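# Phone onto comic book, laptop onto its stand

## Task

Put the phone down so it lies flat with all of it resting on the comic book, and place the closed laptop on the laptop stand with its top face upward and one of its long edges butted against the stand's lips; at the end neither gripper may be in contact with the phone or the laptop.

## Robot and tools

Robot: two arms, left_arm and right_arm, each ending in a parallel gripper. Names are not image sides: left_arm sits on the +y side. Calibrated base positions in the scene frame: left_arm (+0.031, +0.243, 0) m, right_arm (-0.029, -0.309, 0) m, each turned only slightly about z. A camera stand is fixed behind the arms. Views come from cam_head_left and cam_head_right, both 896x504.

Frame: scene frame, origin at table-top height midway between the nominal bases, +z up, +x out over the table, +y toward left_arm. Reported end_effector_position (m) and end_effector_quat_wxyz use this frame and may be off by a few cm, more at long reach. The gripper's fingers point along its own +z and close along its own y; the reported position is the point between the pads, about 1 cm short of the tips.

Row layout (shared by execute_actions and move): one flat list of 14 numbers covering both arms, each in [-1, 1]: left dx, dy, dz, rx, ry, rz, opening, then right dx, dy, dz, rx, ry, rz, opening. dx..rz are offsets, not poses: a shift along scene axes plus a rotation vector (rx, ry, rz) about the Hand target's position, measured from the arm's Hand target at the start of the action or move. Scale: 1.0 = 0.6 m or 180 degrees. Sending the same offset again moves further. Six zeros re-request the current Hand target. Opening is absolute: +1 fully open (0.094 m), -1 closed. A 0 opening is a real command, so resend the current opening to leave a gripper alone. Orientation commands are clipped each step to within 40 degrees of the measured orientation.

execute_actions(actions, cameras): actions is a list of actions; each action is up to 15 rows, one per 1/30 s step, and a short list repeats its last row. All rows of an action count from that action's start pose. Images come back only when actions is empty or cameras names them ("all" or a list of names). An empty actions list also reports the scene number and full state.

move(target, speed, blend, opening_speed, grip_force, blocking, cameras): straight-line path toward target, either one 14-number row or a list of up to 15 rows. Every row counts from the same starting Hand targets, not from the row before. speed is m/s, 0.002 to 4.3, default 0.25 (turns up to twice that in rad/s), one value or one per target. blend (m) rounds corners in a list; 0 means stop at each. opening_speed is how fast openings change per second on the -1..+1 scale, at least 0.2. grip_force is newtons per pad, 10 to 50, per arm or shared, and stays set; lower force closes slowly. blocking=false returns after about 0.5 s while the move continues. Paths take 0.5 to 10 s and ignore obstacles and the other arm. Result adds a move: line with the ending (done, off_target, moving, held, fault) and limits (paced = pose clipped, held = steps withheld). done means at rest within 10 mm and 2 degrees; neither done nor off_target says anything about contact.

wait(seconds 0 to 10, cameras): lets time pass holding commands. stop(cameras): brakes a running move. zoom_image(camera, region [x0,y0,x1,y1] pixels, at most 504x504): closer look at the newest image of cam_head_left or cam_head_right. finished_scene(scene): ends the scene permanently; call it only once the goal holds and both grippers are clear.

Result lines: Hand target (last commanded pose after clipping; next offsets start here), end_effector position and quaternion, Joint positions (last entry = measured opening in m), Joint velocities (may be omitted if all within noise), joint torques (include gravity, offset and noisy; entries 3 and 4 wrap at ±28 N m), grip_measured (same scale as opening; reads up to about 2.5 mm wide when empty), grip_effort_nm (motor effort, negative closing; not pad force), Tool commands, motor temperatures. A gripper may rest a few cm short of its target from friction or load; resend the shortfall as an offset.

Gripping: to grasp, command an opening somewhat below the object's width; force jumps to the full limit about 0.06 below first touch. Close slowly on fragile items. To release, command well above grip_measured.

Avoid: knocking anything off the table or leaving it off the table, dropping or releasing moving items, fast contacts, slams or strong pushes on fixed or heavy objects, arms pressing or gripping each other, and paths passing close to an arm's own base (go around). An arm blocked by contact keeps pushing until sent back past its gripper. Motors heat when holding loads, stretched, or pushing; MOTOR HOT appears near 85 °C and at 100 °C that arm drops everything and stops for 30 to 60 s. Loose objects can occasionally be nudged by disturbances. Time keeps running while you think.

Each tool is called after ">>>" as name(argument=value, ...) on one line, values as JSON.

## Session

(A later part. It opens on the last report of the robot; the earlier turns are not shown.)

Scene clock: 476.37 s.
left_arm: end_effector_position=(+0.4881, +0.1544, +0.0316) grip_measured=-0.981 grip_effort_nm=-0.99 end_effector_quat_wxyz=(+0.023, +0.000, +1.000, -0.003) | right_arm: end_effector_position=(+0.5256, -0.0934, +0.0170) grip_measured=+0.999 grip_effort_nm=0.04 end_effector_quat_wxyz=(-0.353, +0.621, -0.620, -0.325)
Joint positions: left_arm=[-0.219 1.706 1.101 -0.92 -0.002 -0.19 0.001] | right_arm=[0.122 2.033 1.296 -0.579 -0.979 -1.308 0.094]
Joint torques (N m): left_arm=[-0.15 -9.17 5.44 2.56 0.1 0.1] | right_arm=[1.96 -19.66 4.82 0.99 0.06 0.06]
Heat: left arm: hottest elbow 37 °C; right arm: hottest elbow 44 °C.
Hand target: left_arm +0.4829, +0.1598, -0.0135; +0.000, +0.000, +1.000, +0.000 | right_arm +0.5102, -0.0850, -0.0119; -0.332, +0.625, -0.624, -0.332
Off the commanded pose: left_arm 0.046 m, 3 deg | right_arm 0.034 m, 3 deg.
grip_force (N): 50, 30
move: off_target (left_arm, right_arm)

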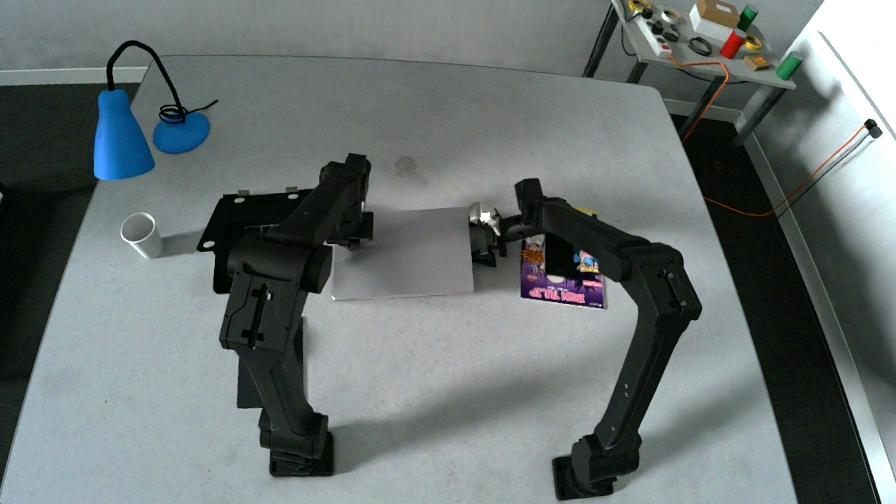

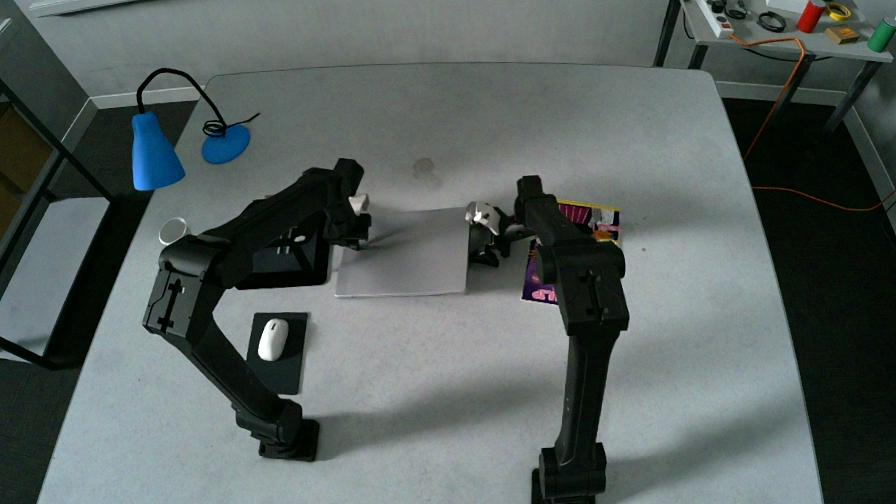

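>>> move(target=[[0,0,0,0,0,0,-1,0,0.01,0.12,0,0,0,1],[0,0,0.02,0,0,0,-1,0,0.03,0.22,0.1056,0,0,1]], speed=0.07, blend=[0.005,0], cameras=["all"])

>>> zoom_image(camera="cam_head_left", region=[300, 170, 540, 320])

>>> zoom_image(camera="cam_head_right", region=[300, 170, 540, 320])

Scene clock: 483.90 s.
left_arm: end_effector_position=(+0.4884, +0.1571, +0.0351) grip_measured=-0.981 grip_effort_nm=-0.99 end_effector_quat_wxyz=(+0.027, -0.002, +1.000, -0.004) | right_arm: end_effector_position=(+0.5076, -0.0778, +0.0747) grip_measured=+0.999 grip_effort_nm=0.05 end_effector_quat_wxyz=(-0.409, +0.561, -0.578, -0.429)
Joint positions: left_arm=[-0.214 1.696 1.099 -0.919 -0.003 -0.189 0.001] | right_arm=[0.116 1.975 1.241 -0.489 -1.25 -1.167 0.094]
Joint torques (N m): left_arm=[-1.32 -10.99 6.91 1.7 0.11 0.13] | right_arm=[1.67 -27.11 7.46 1.01 -1.6 0.66]
Heat: left arm: hottest elbow 37 °C; right arm: hottest elbow 44 °C.
Hand target: left_arm +0.4828, +0.1599, -0.0015; +0.000, -0.001, +1.000, +0.000 | right_arm +0.5102, -0.0671, +0.1202; -0.431, +0.561, -0.561, -0.430
Off the commanded pose: left_arm 0.037 m, 3 deg | right_arm 0.047 m, 3 deg.
grip_force (N): 50, 30
move: off_target (left_arm, right_arm)

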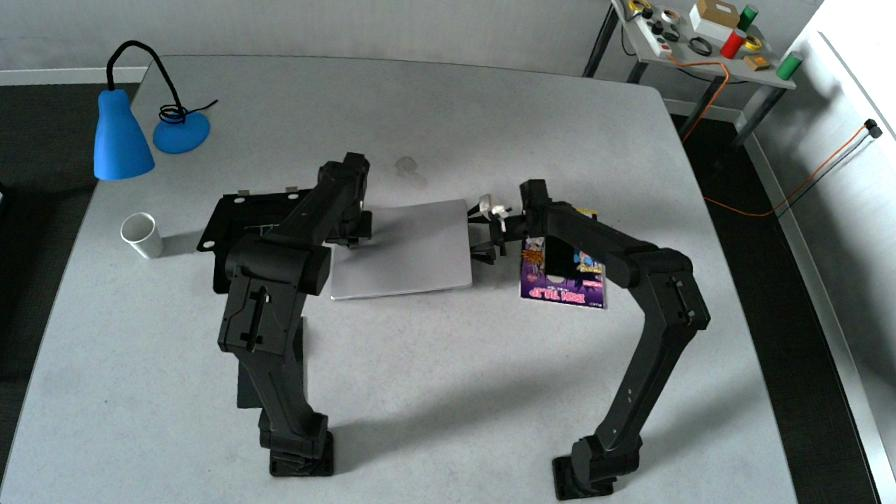

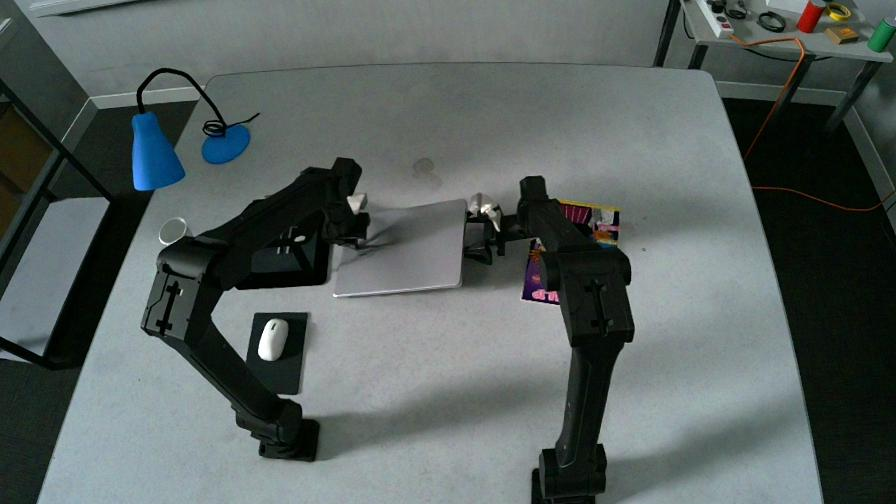

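Scaled by 2.100.

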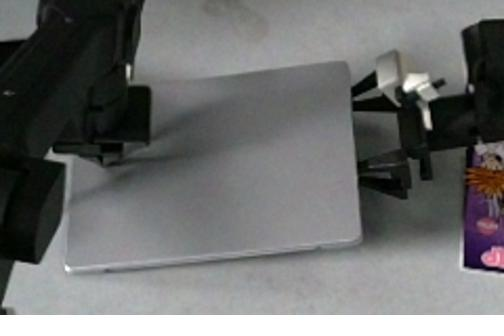

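Scaled by 2.100.

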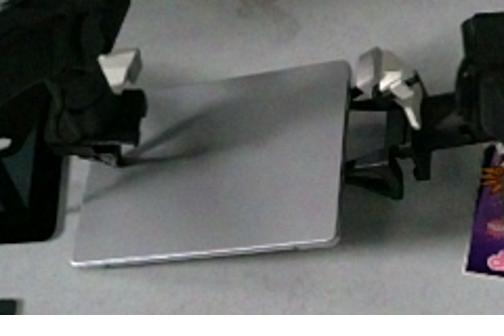

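>>> move(target=[0,0,0.01,0,0,0,-1,0,0.05,0.075,0,0,0,1], speed=0.07, cameras=["all"])

>>> zoom_image(camera="cam_head_left", region=[300, 170, 540, 320])

>>> zoom_image(camera="cam_head_right", region=[300, 170, 540, 320])

Scene clock: 490.10 s.
left_arm: end_effector_position=(+0.4888, +0.1618, +0.0396) grip_measured=-0.981 grip_effort_nm=-0.99 end_effector_quat_wxyz=(+0.030, -0.006, +1.000, -0.001) | right_arm: end_effector_position=(+0.5120, -0.0615, +0.1227) grip_measured=+0.999 grip_effort_nm=0.04 end_effector_quat_wxyz=(-0.414, +0.549, -0.586, -0.429)
Joint positions: left_arm=[-0.206 1.686 1.099 -0.925 -0.009 -0.189 0.001] | right_arm=[0.145 1.889 1.241 -0.424 -1.235 -0.999 0.094]
Joint torques (N m): left_arm=[-1.38 -10.05 7.66 1.17 0.3 0.11] | right_arm=[3.37 -25.82 8.85 1.51 -1.12 0.59]
Heat: left arm: hottest elbow 37 °C; right arm: hottest shoulder 44 °C.
Hand target: left_arm +0.4828, +0.1598, +0.0044; +0.000, +0.000, +1.000, +0.000 | right_arm +0.5101, -0.0370, +0.1651; -0.431, +0.561, -0.561, -0.430
Off the commanded pose: left_arm 0.036 m, 3 deg | right_arm 0.049 m, 4 deg.
grip_force (N): 50, 30
move: off_target (left_arm, right_arm)

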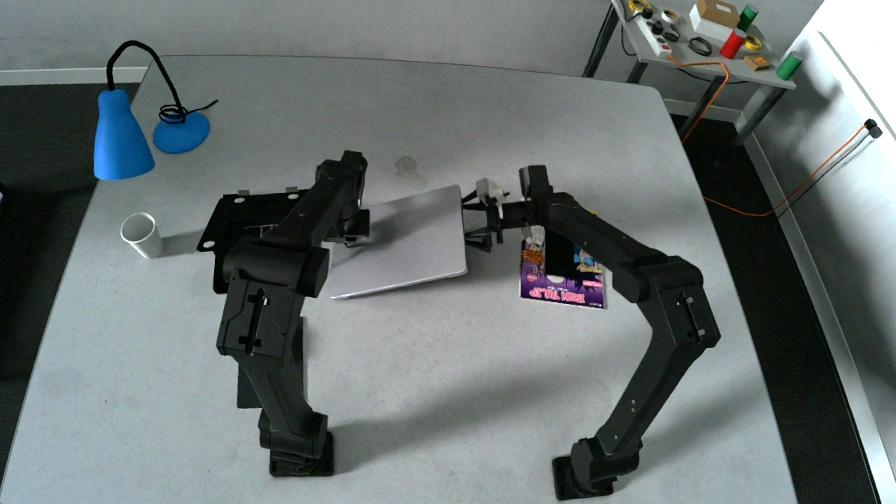

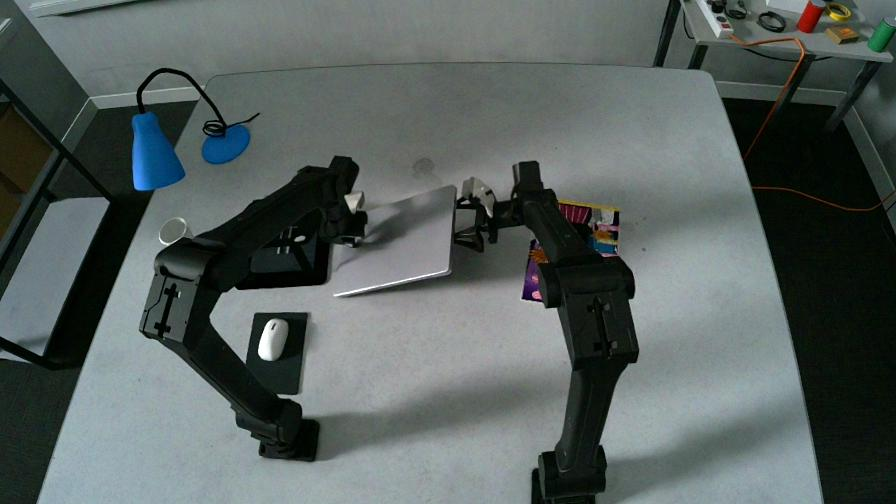

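Scaled by 2.100.

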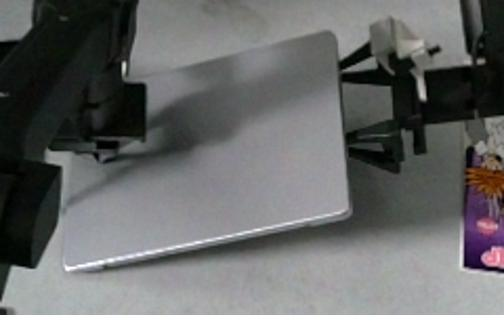

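Scaled by 2.100.

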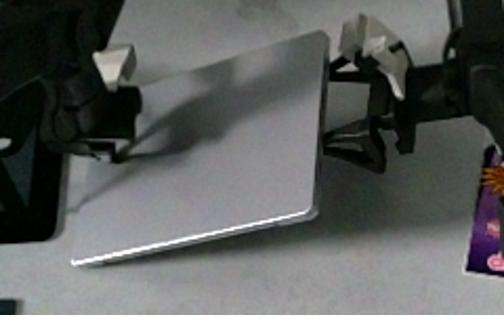

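>>> move(target=[0,0,0.01,0,0,0,-1,0,0.045,0.125,-0.083,0,0,1], speed=0.07, cameras=["all"])

>>> zoom_image(camera="cam_head_left", region=[300, 150, 540, 320])

>>> zoom_image(camera="cam_head_right", region=[300, 150, 540, 320])

Scene clock: 520.83 s.
left_arm: end_effector_position=(+0.4892, +0.1677, +0.0439) grip_measured=-0.981 grip_effort_nm=-0.99 end_effector_quat_wxyz=(+0.032, -0.010, +0.999, +0.003) | right_arm: end_effector_position=(+0.4925, -0.0389, +0.1705) grip_measured=+0.999 grip_effort_nm=0.04 end_effector_quat_wxyz=(+0.310, -0.593, +0.647, +0.364)
Joint positions: left_arm=[-0.196 1.676 1.099 -0.931 -0.017 -0.188 0.001] | right_arm=[0.227 1.785 1.38 -0.872 -0.969 -1.096 0.094]
Joint torques (N m): left_arm=[-2.55 -10.17 8.09 0.94 0.66 0.07] | right_arm=[3.08 -24.53 15.3 0.28 -1.39 0.33]
Heat: left arm: hottest elbow 36 °C; right arm: hottest shoulder 47 °C.
Hand target: left_arm +0.4828, +0.1599, +0.0104; +0.000, -0.001, +1.000, +0.000 | right_arm +0.5101, -0.0100, +0.2400; -0.354, +0.612, -0.612, -0.354
Off the commanded pose: left_arm 0.035 m, 4 deg | right_arm 0.077 m, 7 deg.
grip_force (N): 50, 30
move: off_target (left_arm, right_arm)

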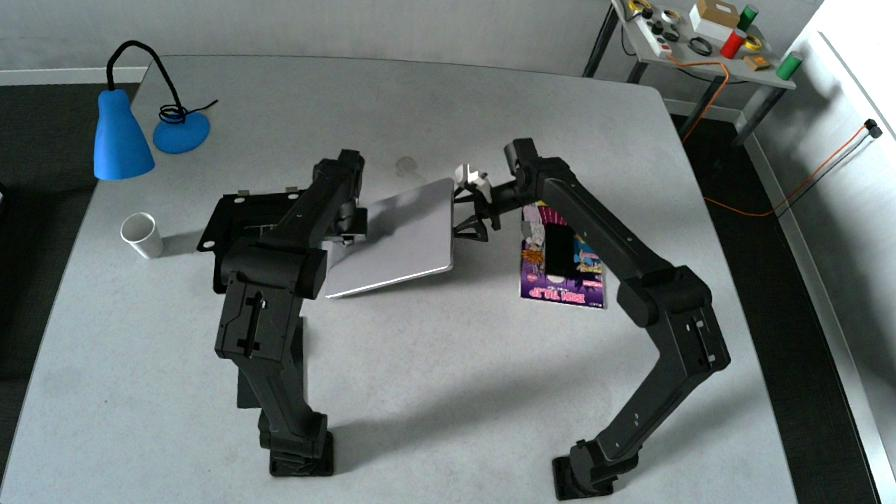

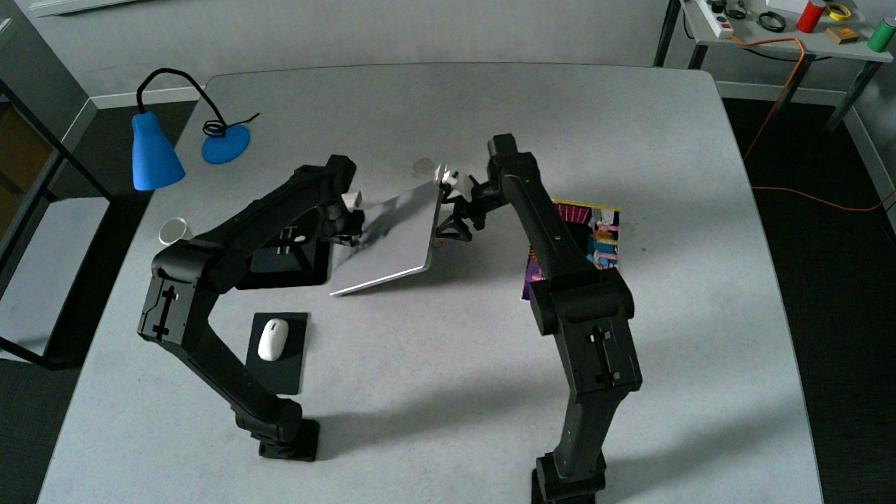

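Scaled by 2.100.

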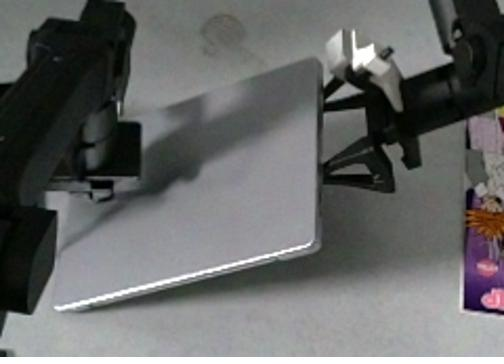

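Scaled by 2.100.

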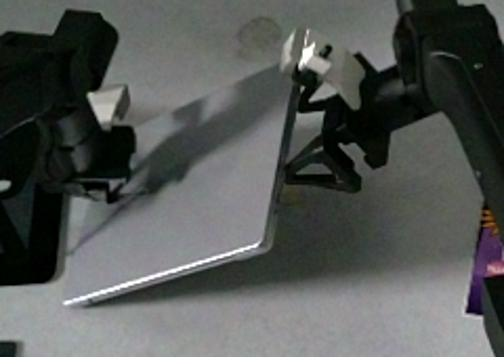

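>>> move(target=[0,0,0.267,0,0,0,-1,0,0,-0.03,0,0,0,1], speed=0.08)

>>> move(target=[[-0.355,-0.1,0.02,0,0,0,0.3,0,0,0,0,0,0,1],[-0.355,-0.1,0.02,0.247,-0.4548,-0.247,0.3,0,0,0,0,0,0,1],[-0.2865,-0.073,-0.155,0.247,-0.4548,-0.247,0.3,0,0,0,0,0,0,1]], speed=[0.3,0.4,0.15], blend=[0.02,0.02,0], cameras=["all"])

>>> zoom_image(camera="cam_head_left", region=[280, 150, 520, 340])

>>> zoom_image(camera="cam_head_right", region=[280, 150, 520, 340])

Scene clock: 554.07 s.
left_arm: end_effector_position=(+0.4623, +0.1695, +0.1396) grip_measured=-0.981 grip_effort_nm=-0.99 end_effector_quat_wxyz=(-0.036, -0.010, +0.999, +0.008) | right_arm: end_effector_position=(+0.4921, -0.0355, +0.1760) grip_measured=+0.999 grip_effort_nm=0.04 end_effector_quat_wxyz=(-0.318, +0.598, -0.640, -0.363)
Joint positions: left_arm=[-0.196 1.582 1.258 -1.321 -0.002 -0.188 0.001] | right_arm=[0.232 1.777 1.38 -0.862 -0.974 -1.099 0.094]
Joint torques (N m): left_arm=[-2.37 -16.21 15.47 -0.16 0.12 0.13] | right_arm=[2.73 -22.24 13.98 1.26 -1.15 0.39]
Motor temperatures (°C): left_arm=[22 27 37 23 27 23 30] | right_arm=[26 45 51 25 29 24 25]
Heat: left arm: hottest elbow 37 °C; right arm: hottest elbow 51 °C.
Hand target: left_arm +0.4827, +0.1599, +0.1707; +0.000, -0.001, +1.000, +0.000 | right_arm +0.5101, -0.0101, +0.2221; -0.354, +0.612, -0.612, -0.354
Off the commanded pose: left_arm 0.038 m, 4 deg | right_arm 0.056 m, 6 deg.
grip_force (N): 50, 30
move: off_target (left_arm, right_arm)

Scene clock: 559.33 s.
left_arm: end_effector_position=(+0.3099, +0.1108, +0.0772) grip_measured=+0.298 grip_effort_nm=0.13 end_effector_quat_wxyz=(+0.582, +0.349, +0.660, +0.323) | right_arm: end_effector_position=(+0.4921, -0.0355, +0.1760) grip_measured=+0.999 grip_effort_nm=0.04 end_effector_quat_wxyz=(-0.318, +0.598, -0.640, -0.363)
Joint positions: left_arm=[-0.93 1.781 0.031 1.563 -0.913 0.845 0.061] | right_arm=[0.232 1.777 1.38 -0.862 -0.974 -1.099 0.094]
Joint torques (N m): left_arm=[-0.15 -7.18 -0.49 2.44 -0.03 0] | right_arm=[2.67 -22.24 13.97 1.25 -1.15 0.39]
Heat: left arm: hottest elbow 37 °C; right arm: hottest elbow 52 °C.
Hand target: left_arm +0.3109, +0.1160, +0.0777; +0.622, +0.337, +0.621, +0.337 | right_arm +0.5101, -0.0101, +0.2221; -0.354, +0.612, -0.612, -0.354
Off the commanded pose: left_arm 0.005 m, 7 deg | right_arm 0.056 m, 6 deg.
joint sent to its limit (left arm) — joint 4 (wrist pitch), upper limit. The joint targets are off in orientation, not in position.
grip_force (N): 50, 30
move: off_target (left_arm, right_arm)

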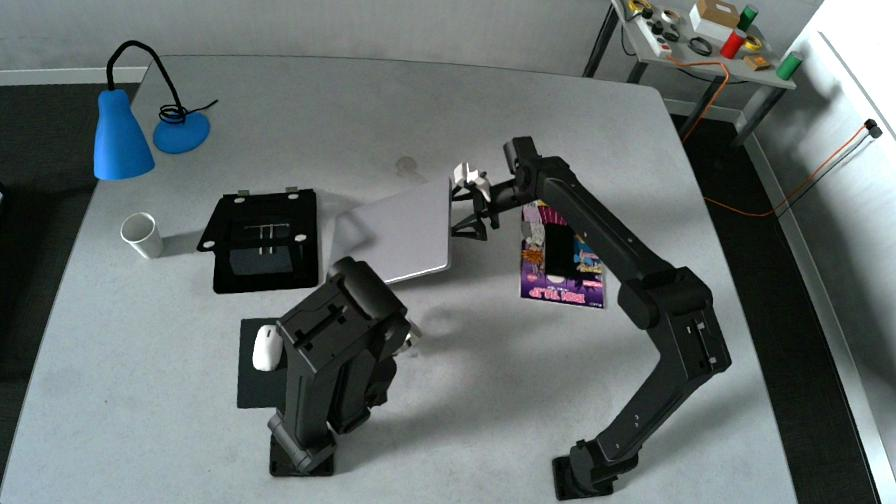

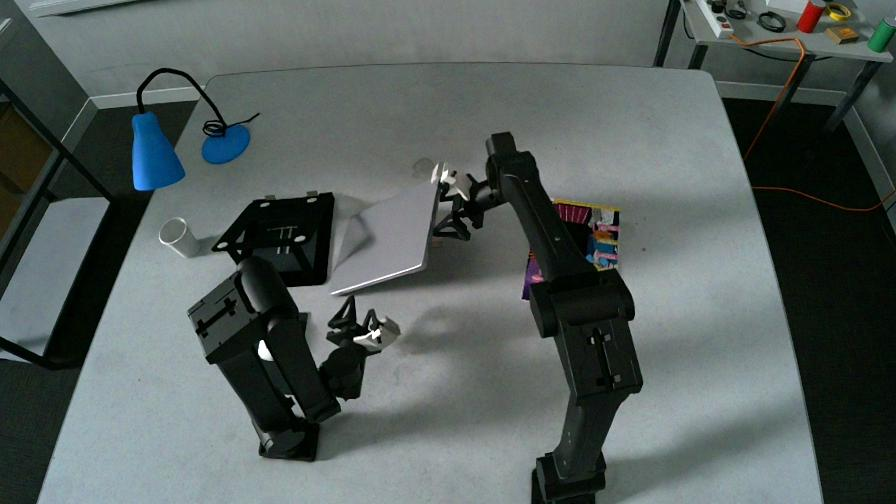

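Scaled by 2.100.

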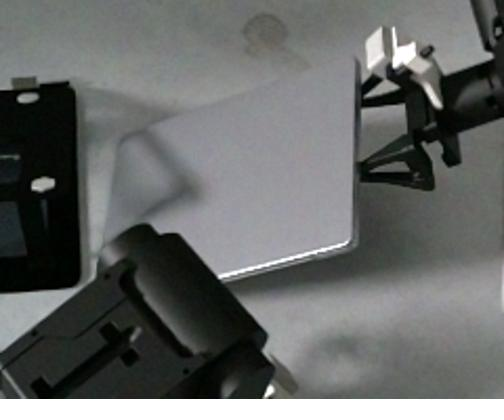

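Scaled by 2.100.

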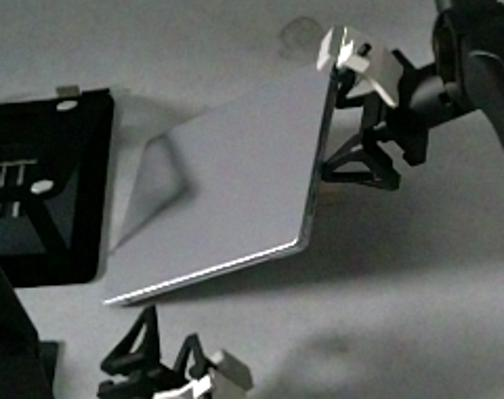

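>>> move(target=[0.137,0.003,-0.013,0,0,0,0.3,0,0,0,0,0,0,1], speed=0.1, cameras=["all"])

>>> zoom_image(camera="cam_head_left", region=[300, 200, 460, 340])

>>> zoom_image(camera="cam_head_right", region=[300, 200, 460, 340])

Scene clock: 565.87 s.
left_arm: end_effector_position=(+0.3877, +0.1155, +0.0677) grip_measured=+0.298 grip_effort_nm=0.13 end_effector_quat_wxyz=(+0.588, +0.353, +0.653, +0.322) | right_arm: end_effector_position=(+0.4921, -0.0355, +0.1760) grip_measured=+0.999 grip_effort_nm=0.04 end_effector_quat_wxyz=(-0.318, +0.598, -0.640, -0.363)
Joint positions: left_arm=[-0.635 1.86 0.173 1.563 -0.608 0.927 0.061] | right_arm=[0.232 1.777 1.38 -0.862 -0.974 -1.099 0.094]
Joint torques (N m): left_arm=[-0.62 -9.23 1.8 2.56 0.05 -0.02] | right_arm=[2.67 -22.18 13.98 1.25 -1.14 0.4]
Heat: left arm: hottest elbow 36 °C; right arm: hottest elbow 52 °C.
Hand target: left_arm +0.3931, +0.1180, +0.0698; +0.622, +0.337, +0.621, +0.337 | right_arm +0.5101, -0.0101, +0.2221; -0.354, +0.612, -0.612, -0.354
Off the commanded pose: left_arm 0.006 m, 6 deg | right_arm 0.056 m, 6 deg.
joint sent to its limit (left arm) — joint 4 (wrist pitch), upper limit. The joint targets are off in orientation, not in position.
grip_force (N): 50, 30
move: off_target (left_arm, right_arm)

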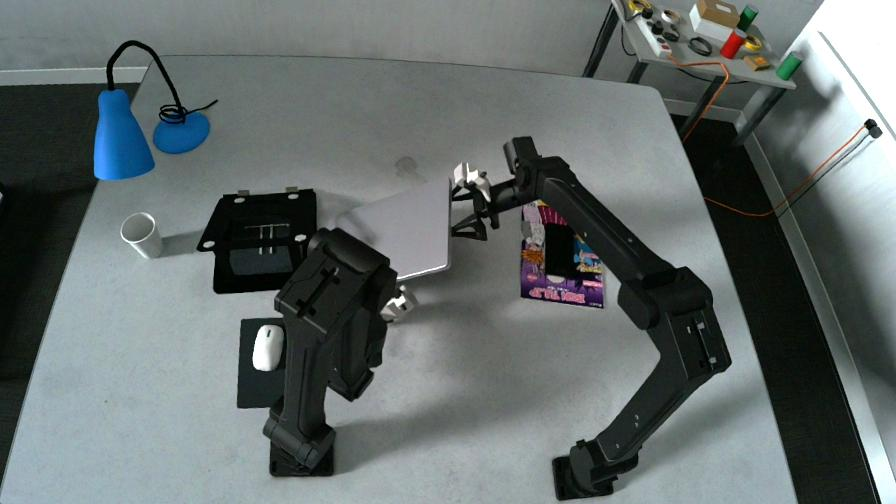

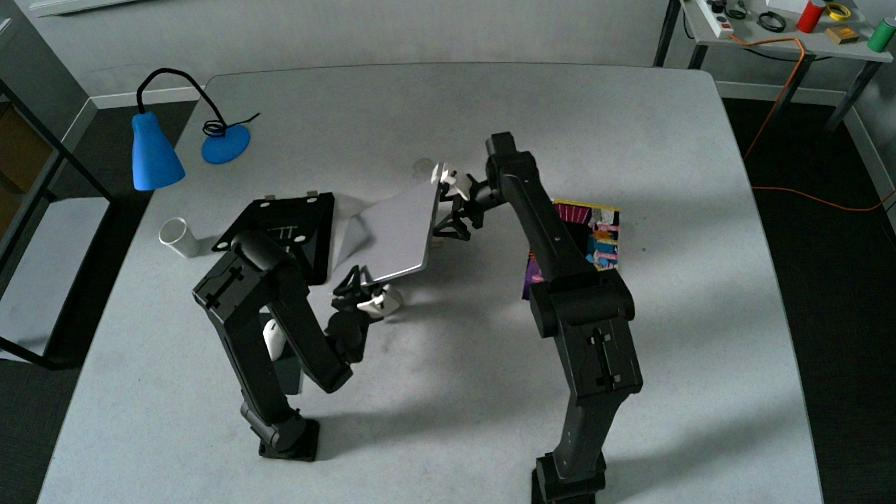

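Scaled by 3.150.

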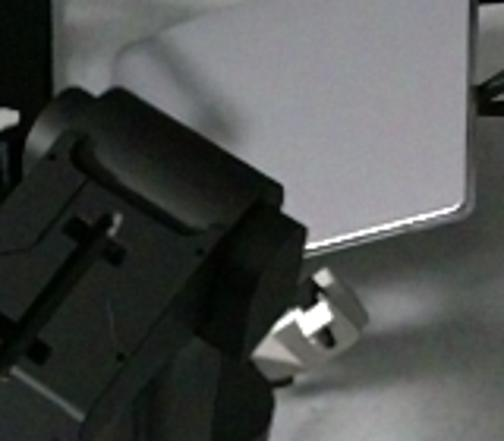

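Scaled by 3.150.

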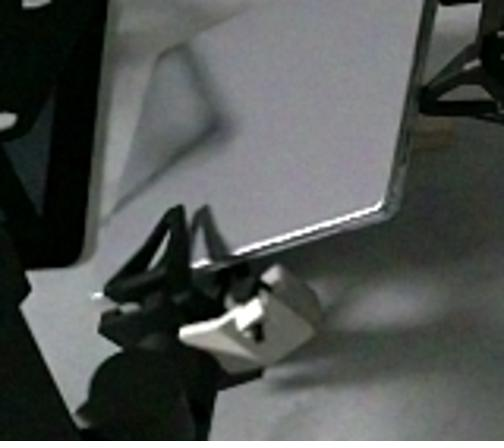

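>>> move(target=[0,0,0,0,0,0,-0.85,0,0,0,0,0,0,1], speed=0.06, opening_speed=0.5, cameras=["all"])

>>> zoom_image(camera="cam_head_right", region=[300, 150, 500, 300])

Scene clock: 571.13 s.
left_arm: end_effector_position=(+0.3893, +0.1192, +0.0731) grip_measured=-0.625 grip_effort_nm=-1.00 end_effector_quat_wxyz=(+0.598, +0.334, +0.655, +0.318) | right_arm: end_effector_position=(+0.4931, -0.0362, +0.1747) grip_measured=+0.999 grip_effort_nm=0.04 end_effector_quat_wxyz=(-0.317, +0.599, -0.642, -0.358)
Joint positions: left_arm=[-0.626 1.859 0.173 1.587 -0.612 0.903 0.018] | right_arm=[0.232 1.777 1.38 -0.86 -0.965 -1.1 0.094]
Joint torques (N m): left_arm=[-0.85 -7.94 1.68 1.47 0.25 0.21] | right_arm=[2.67 -22.18 14 1.16 -1.46 0.4]
Heat: left arm: hottest elbow 36 °C; right arm: hottest elbow 53 °C.
Hand target: left_arm +0.3931, +0.1178, +0.0699; +0.622, +0.337, +0.621, +0.337 | right_arm +0.5101, -0.0101, +0.2221; -0.354, +0.612, -0.612, -0.354
Off the commanded pose: left_arm 0.005 m, 5 deg | right_arm 0.057 m, 6 deg.
joint read past its limit (left arm) — joint 4 (wrist pitch), upper limit.
joint sent to its limit (left arm) — joint 4 (wrist pitch), upper limit. The joint targets are off in orientation, not in position.
grip_force (N): 50, 30
move: off_target (left_arm, right_arm)

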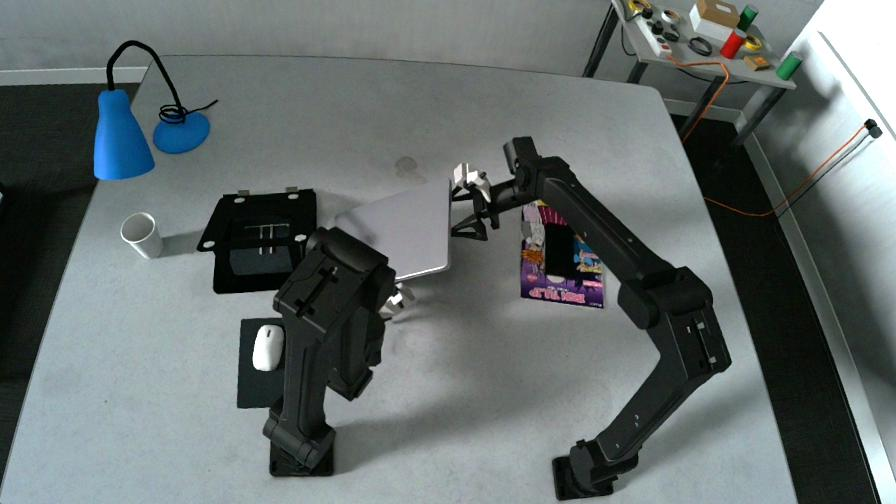

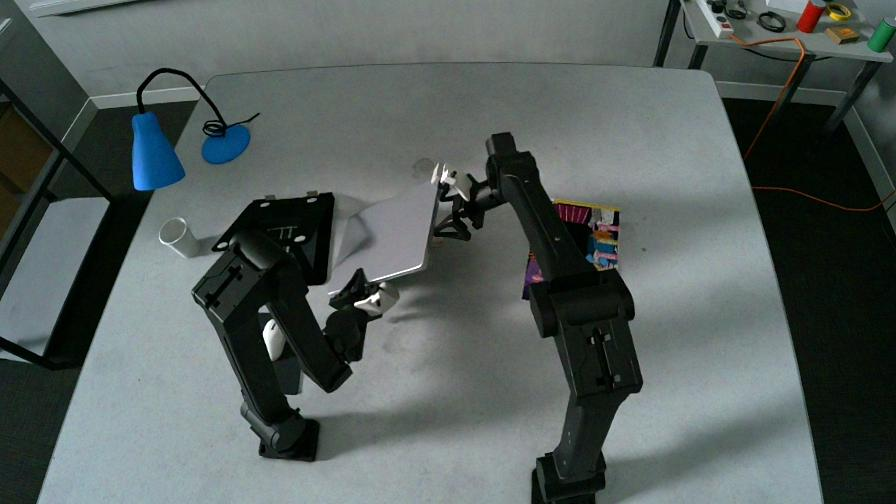

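Scaled by 2.520.

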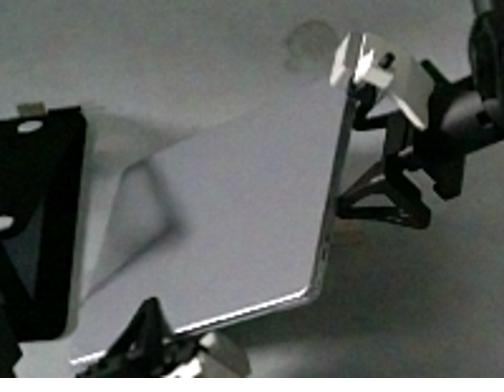

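>>> move(target=[0,0,0.06,0,0,0,-0.85,0,0,-0.09,0,0,0,1], speed=0.05, cameras=["all"])

>>> zoom_image(camera="cam_head_right", region=[300, 150, 500, 300])

Scene clock: 579.10 s.
left_arm: end_effector_position=(+0.3902, +0.1283, +0.0774) grip_measured=-0.631 grip_effort_nm=-1.00 end_effector_quat_wxyz=(+0.586, +0.342, +0.653, +0.337) | right_arm: end_effector_position=(+0.5115, -0.0308, +0.1689) grip_measured=+0.999 grip_effort_nm=0.04 end_effector_quat_wxyz=(-0.353, +0.612, -0.620, -0.342)
Joint positions: left_arm=[-0.604 1.818 0.164 1.549 -0.611 0.945 0.017] | right_arm=[0.232 1.802 1.38 -0.745 -0.974 -1.104 0.094]
Joint torques (N m): left_arm=[-2.67 -13.8 1.52 3.03 0.8 0.37] | right_arm=[2.73 -19.9 9.17 1.57 -1.03 0.45]
Heat: left arm: hottest elbow 35 °C; right arm: hottest elbow 53 °C.
Hand target: left_arm +0.3932, +0.1179, +0.1059; +0.622, +0.337, +0.621, +0.337 | right_arm +0.5101, -0.0101, +0.1681; -0.354, +0.612, -0.612, -0.354
Off the commanded pose: left_arm 0.030 m, 6 deg | right_arm 0.021 m, 2 deg.
joint sent to its limit (left arm) — joint 4 (wrist pitch), upper limit. The joint targets still meet the commanded pose.
grip_force (N): 50, 30
move: off_target (left_arm, right_arm)

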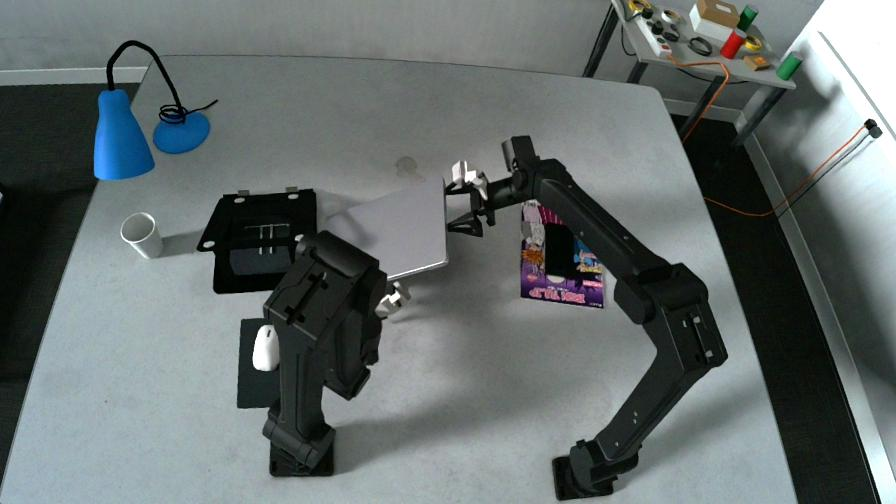

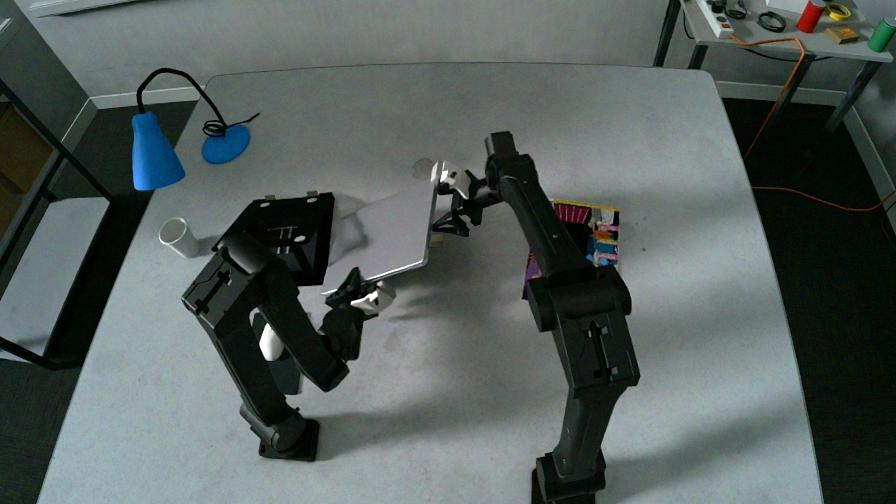

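Scaled by 2.520.

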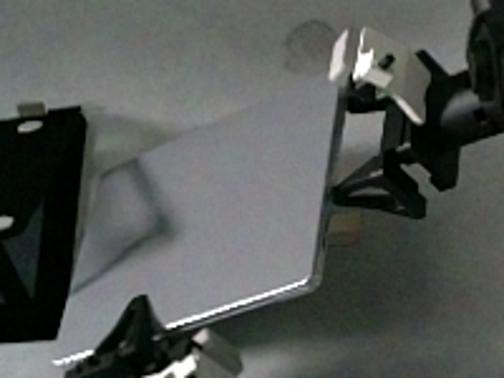

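>>> move(target=[0,-0.01,0.03,0,0,0,-0.85,0,-0.06,-0.045,0,0,0,1], speed=0.05, cameras=["all"])

>>> zoom_image(camera="cam_head_right", region=[300, 150, 500, 300])

Scene clock: 583.53 s.
left_arm: end_effector_position=(+0.3870, +0.1290, +0.0795) grip_measured=-0.633 grip_effort_nm=-1.01 end_effector_quat_wxyz=(+0.562, +0.373, +0.649, +0.351) | right_arm: end_effector_position=(+0.5096, -0.0451, +0.1517) grip_measured=+0.999 grip_effort_nm=0.04 end_effector_quat_wxyz=(-0.354, +0.610, -0.616, -0.349)
Joint positions: left_arm=[-0.605 1.727 0.152 1.426 -0.608 0.994 0.017] | right_arm=[0.205 1.821 1.355 -0.744 -1.001 -1.152 0.094]
Joint torques (N m): left_arm=[-3.14 -14.51 3.29 3.86 0.23 -0.06] | right_arm=[0.38 -19.43 8.02 0.75 -0.93 -0.07]
Heat: left arm: hottest elbow 35 °C; right arm: hottest elbow 53 °C.
Hand target: left_arm +0.3930, +0.1118, +0.1238; +0.622, +0.337, +0.621, +0.337 | right_arm +0.5101, -0.0460, +0.1411; -0.354, +0.613, -0.612, -0.354
Off the commanded pose: left_arm 0.048 m, 9 deg | right_arm 0.011 m, 1 deg.
grip_force (N): 50, 30
move: off_target (left_arm, right_arm)

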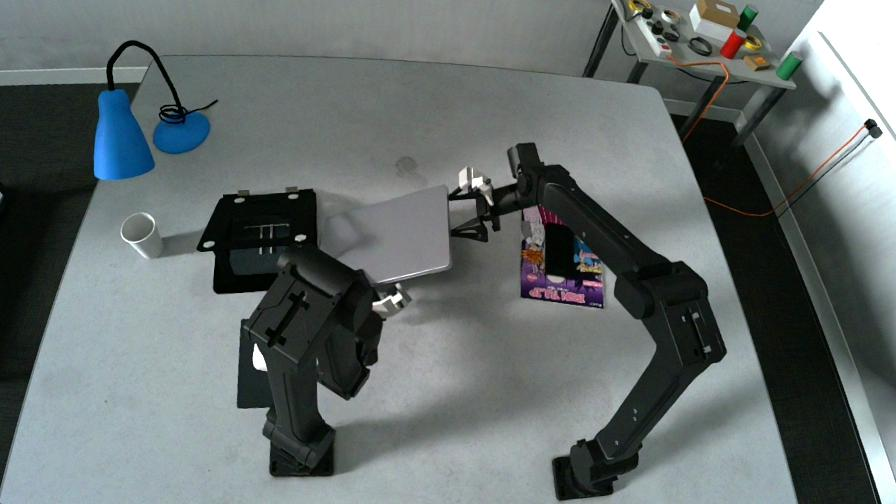

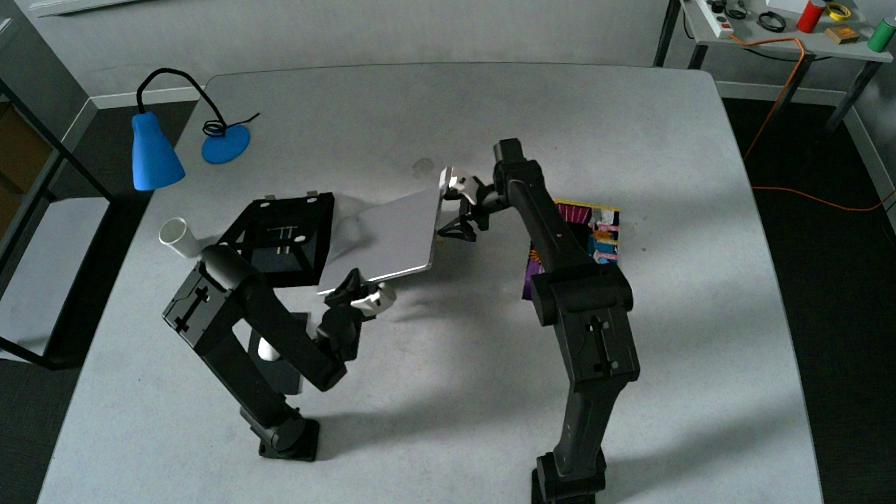

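Scaled by 2.520.

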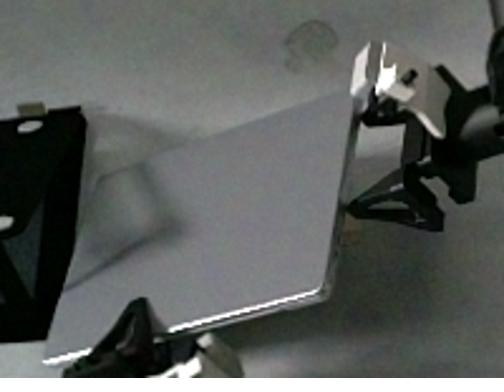

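>>> move(target=[0,0,0,0,0,0,-0.85,0,-0.07,0.015,0,0,0,1], speed=0.06, cameras=["all"])

>>> zoom_image(camera="cam_head_right", region=[300, 150, 500, 300])

Scene clock: 587.97 s.
left_arm: end_effector_position=(+0.3844, +0.1267, +0.0756) grip_measured=-0.634 grip_effort_nm=-1.01 end_effector_quat_wxyz=(+0.545, +0.408, +0.634, +0.367) | right_arm: end_effector_position=(+0.5044, -0.0840, +0.1498) grip_measured=+0.999 grip_effort_nm=0.04 end_effector_quat_wxyz=(-0.352, +0.613, -0.611, -0.355)
Joint positions: left_arm=[-0.61 1.727 0.147 1.413 -0.595 1.07 0.017] | right_arm=[0.134 1.821 1.355 -0.877 -1.032 -1.305 0.094]
Joint torques (N m): left_arm=[-3.31 -15.15 3.56 4.45 0.07 -0.79] | right_arm=[-0.03 -19.9 9.22 0.06 -0.62 0.11]
Heat: left arm: hottest elbow 35 °C; right arm: hottest elbow 52 °C.
Hand target: left_arm +0.3931, +0.1119, +0.1239; +0.622, +0.337, +0.621, +0.337 | right_arm +0.5101, -0.0880, +0.1502; -0.354, +0.613, -0.612, -0.354
Off the commanded pose: left_arm 0.051 m, 13 deg | right_arm 0.007 m, 0 deg.
grip_force (N): 50, 30
move: off_target (left_arm)

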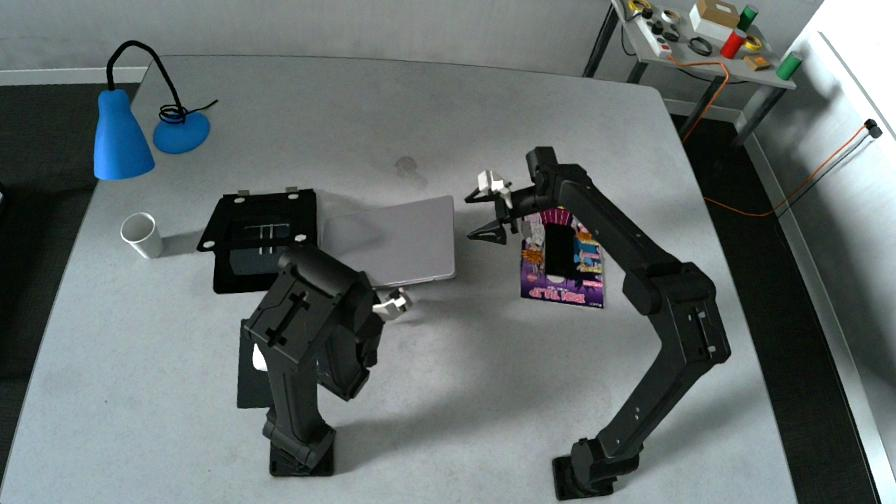

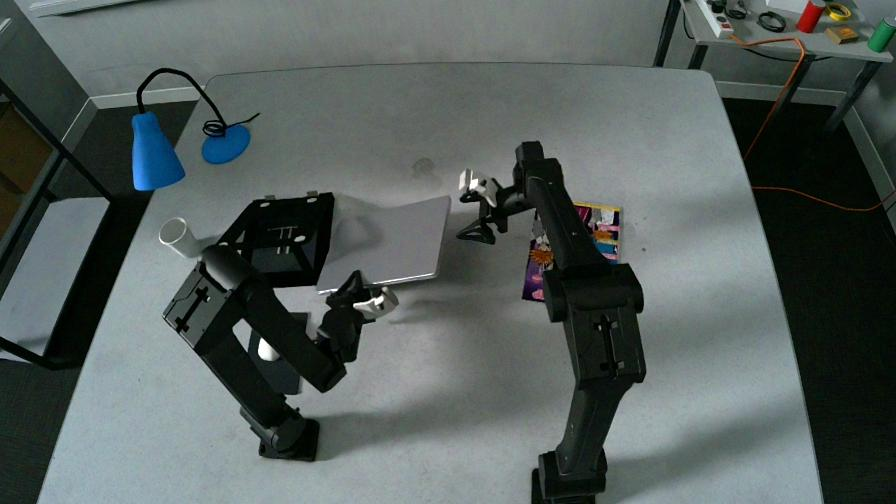

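Scaled by 2.520.

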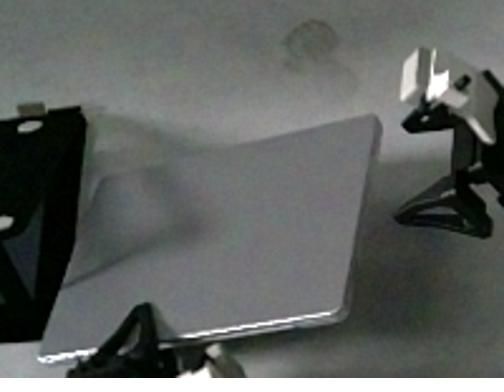

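>>> move(target=[[0,0,0,0,0,0,-0.85,0,-0.167,0.067,0,0,0,1],[0,0,0,0,0,0,-0.85,-0.15,-0.187,0.083,-0.087,-0.4937,-0.0876,0.3]], speed=[0.2,0.5], blend=[0.02,0])

Scene clock: 611.03 s.
left_arm: end_effector_position=(+0.3844, +0.1267, +0.0756) grip_measured=-0.634 grip_effort_nm=-1.00 end_effector_quat_wxyz=(+0.545, +0.408, +0.634, +0.367) | right_arm: end_effector_position=(+0.4234, -0.2060, +0.2113) grip_measured=+0.301 grip_effort_nm=-0.08 end_effector_quat_wxyz=(+0.640, -0.638, +0.295, -0.309)
Joint positions: left_arm=[-0.61 1.727 0.147 1.413 -0.595 1.07 0.017] | right_arm=[-0.026 1.379 0.446 0.947 -0.709 -1.578 0.061]
Joint torques (N m): left_arm=[-2.61 -15.21 3.56 4.4 0.07 -0.79] | right_arm=[1.44 -8.35 5.53 2.04 0.09 0.3]
Heat: left arm: hottest elbow 35 °C; right arm: hottest elbow 51 °C.
Hand target: left_arm +0.3931, +0.1119, +0.1239; +0.622, +0.337, +0.621, +0.337 | right_arm +0.4202, -0.2003, +0.1999; +0.641, -0.641, +0.300, -0.298
Off the commanded pose: left_arm 0.051 m, 13 deg | right_arm 0.013 m, 1 deg.
grip_force (N): 50, 30
move: off_target (left_arm, right_arm); target 2's new opening was sent with right_arm's hand 0.013 m and 1 deg from that target

>>> move(target=[0,0,0,0,0,0,-0.85,0.117,0.155,-0.103,-0.1121,0.0806,0.2151,0.3], speed=0.25, cameras=["all"])

>>> zoom_image(camera="cam_head_left", region=[400, 150, 560, 300])

>>> zoom_image(camera="cam_head_right", region=[400, 150, 560, 300])

Scene clock: 626.57 s.
left_arm: end_effector_position=(+0.3844, +0.1267, +0.0756) grip_measured=-0.634 grip_effort_nm=-1.00 end_effector_quat_wxyz=(+0.545, +0.408, +0.634, +0.367) | right_arm: end_effector_position=(+0.4747, -0.1145, +0.1329) grip_measured=+0.301 grip_effort_nm=-0.08 end_effector_quat_wxyz=(-0.588, +0.789, -0.165, +0.059)
Joint positions: left_arm=[-0.61 1.727 0.147 1.413 -0.595 1.07 0.017] | right_arm=[0.076 1.667 0.889 0.084 -1.081 -2.098 0.061]
Joint torques (N m): left_arm=[-2.78 -15.21 3.64 4.48 0.02 -0.8] | right_arm=[1.44 -14.45 10.66 0.69 -0.42 0.12]
Heat: left arm: hottest elbow 34 °C; right arm: hottest elbow 48 °C.
Hand target: left_arm +0.3931, +0.1119, +0.1239; +0.622, +0.337, +0.621, +0.337 | right_arm +0.4903, -0.1072, +0.1381; -0.541, +0.835, -0.093, +0.036
Off the commanded pose: left_arm 0.051 m, 13 deg | right_arm 0.018 m, 12 deg.
joint sent to its limit (right arm) — joint 6 (wrist roll), lower limit. The joint targets are off in orientation, not in position.
grip_force (N): 50, 30
move: off_target (left_arm, right_arm)

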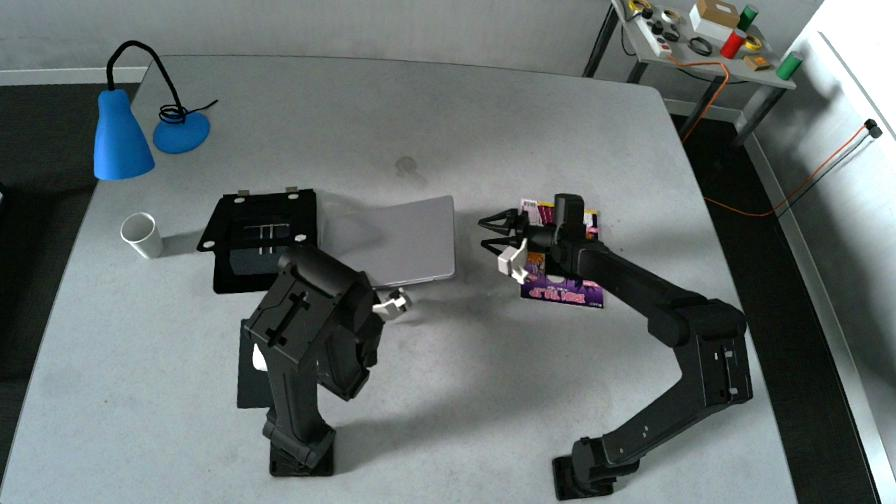

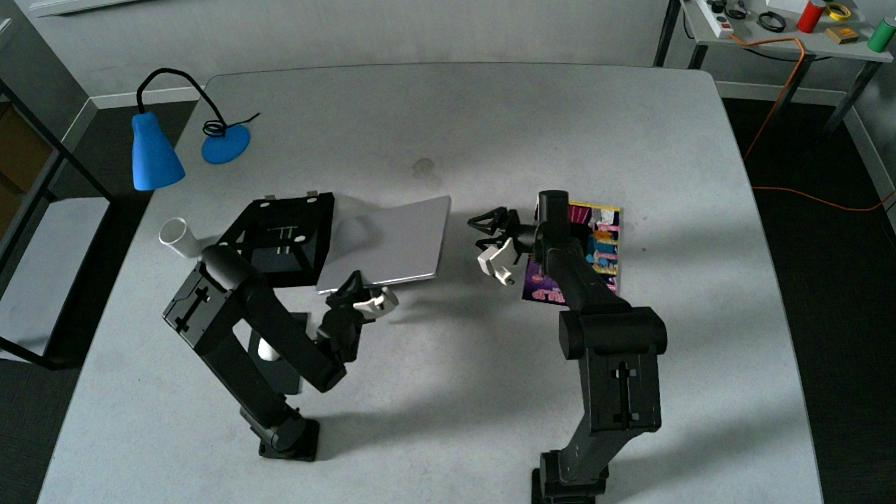

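Scaled by 3.150.

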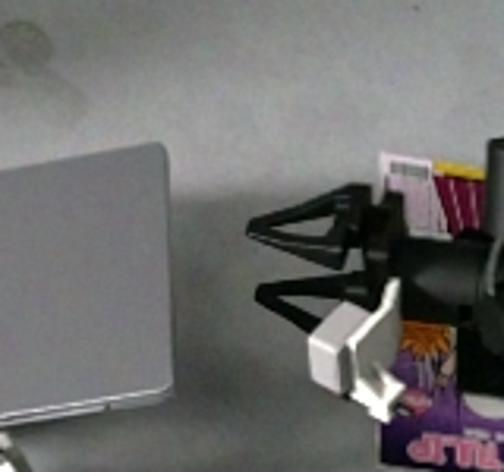

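Scaled by 3.150.

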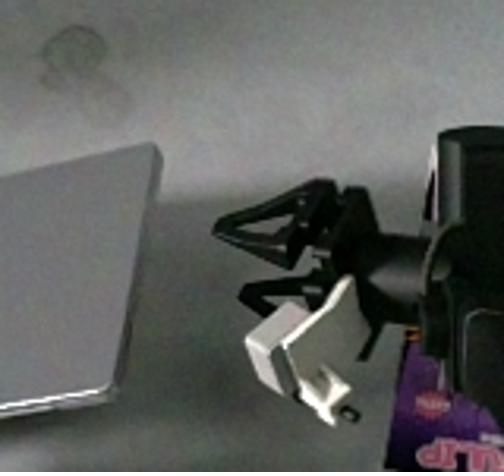

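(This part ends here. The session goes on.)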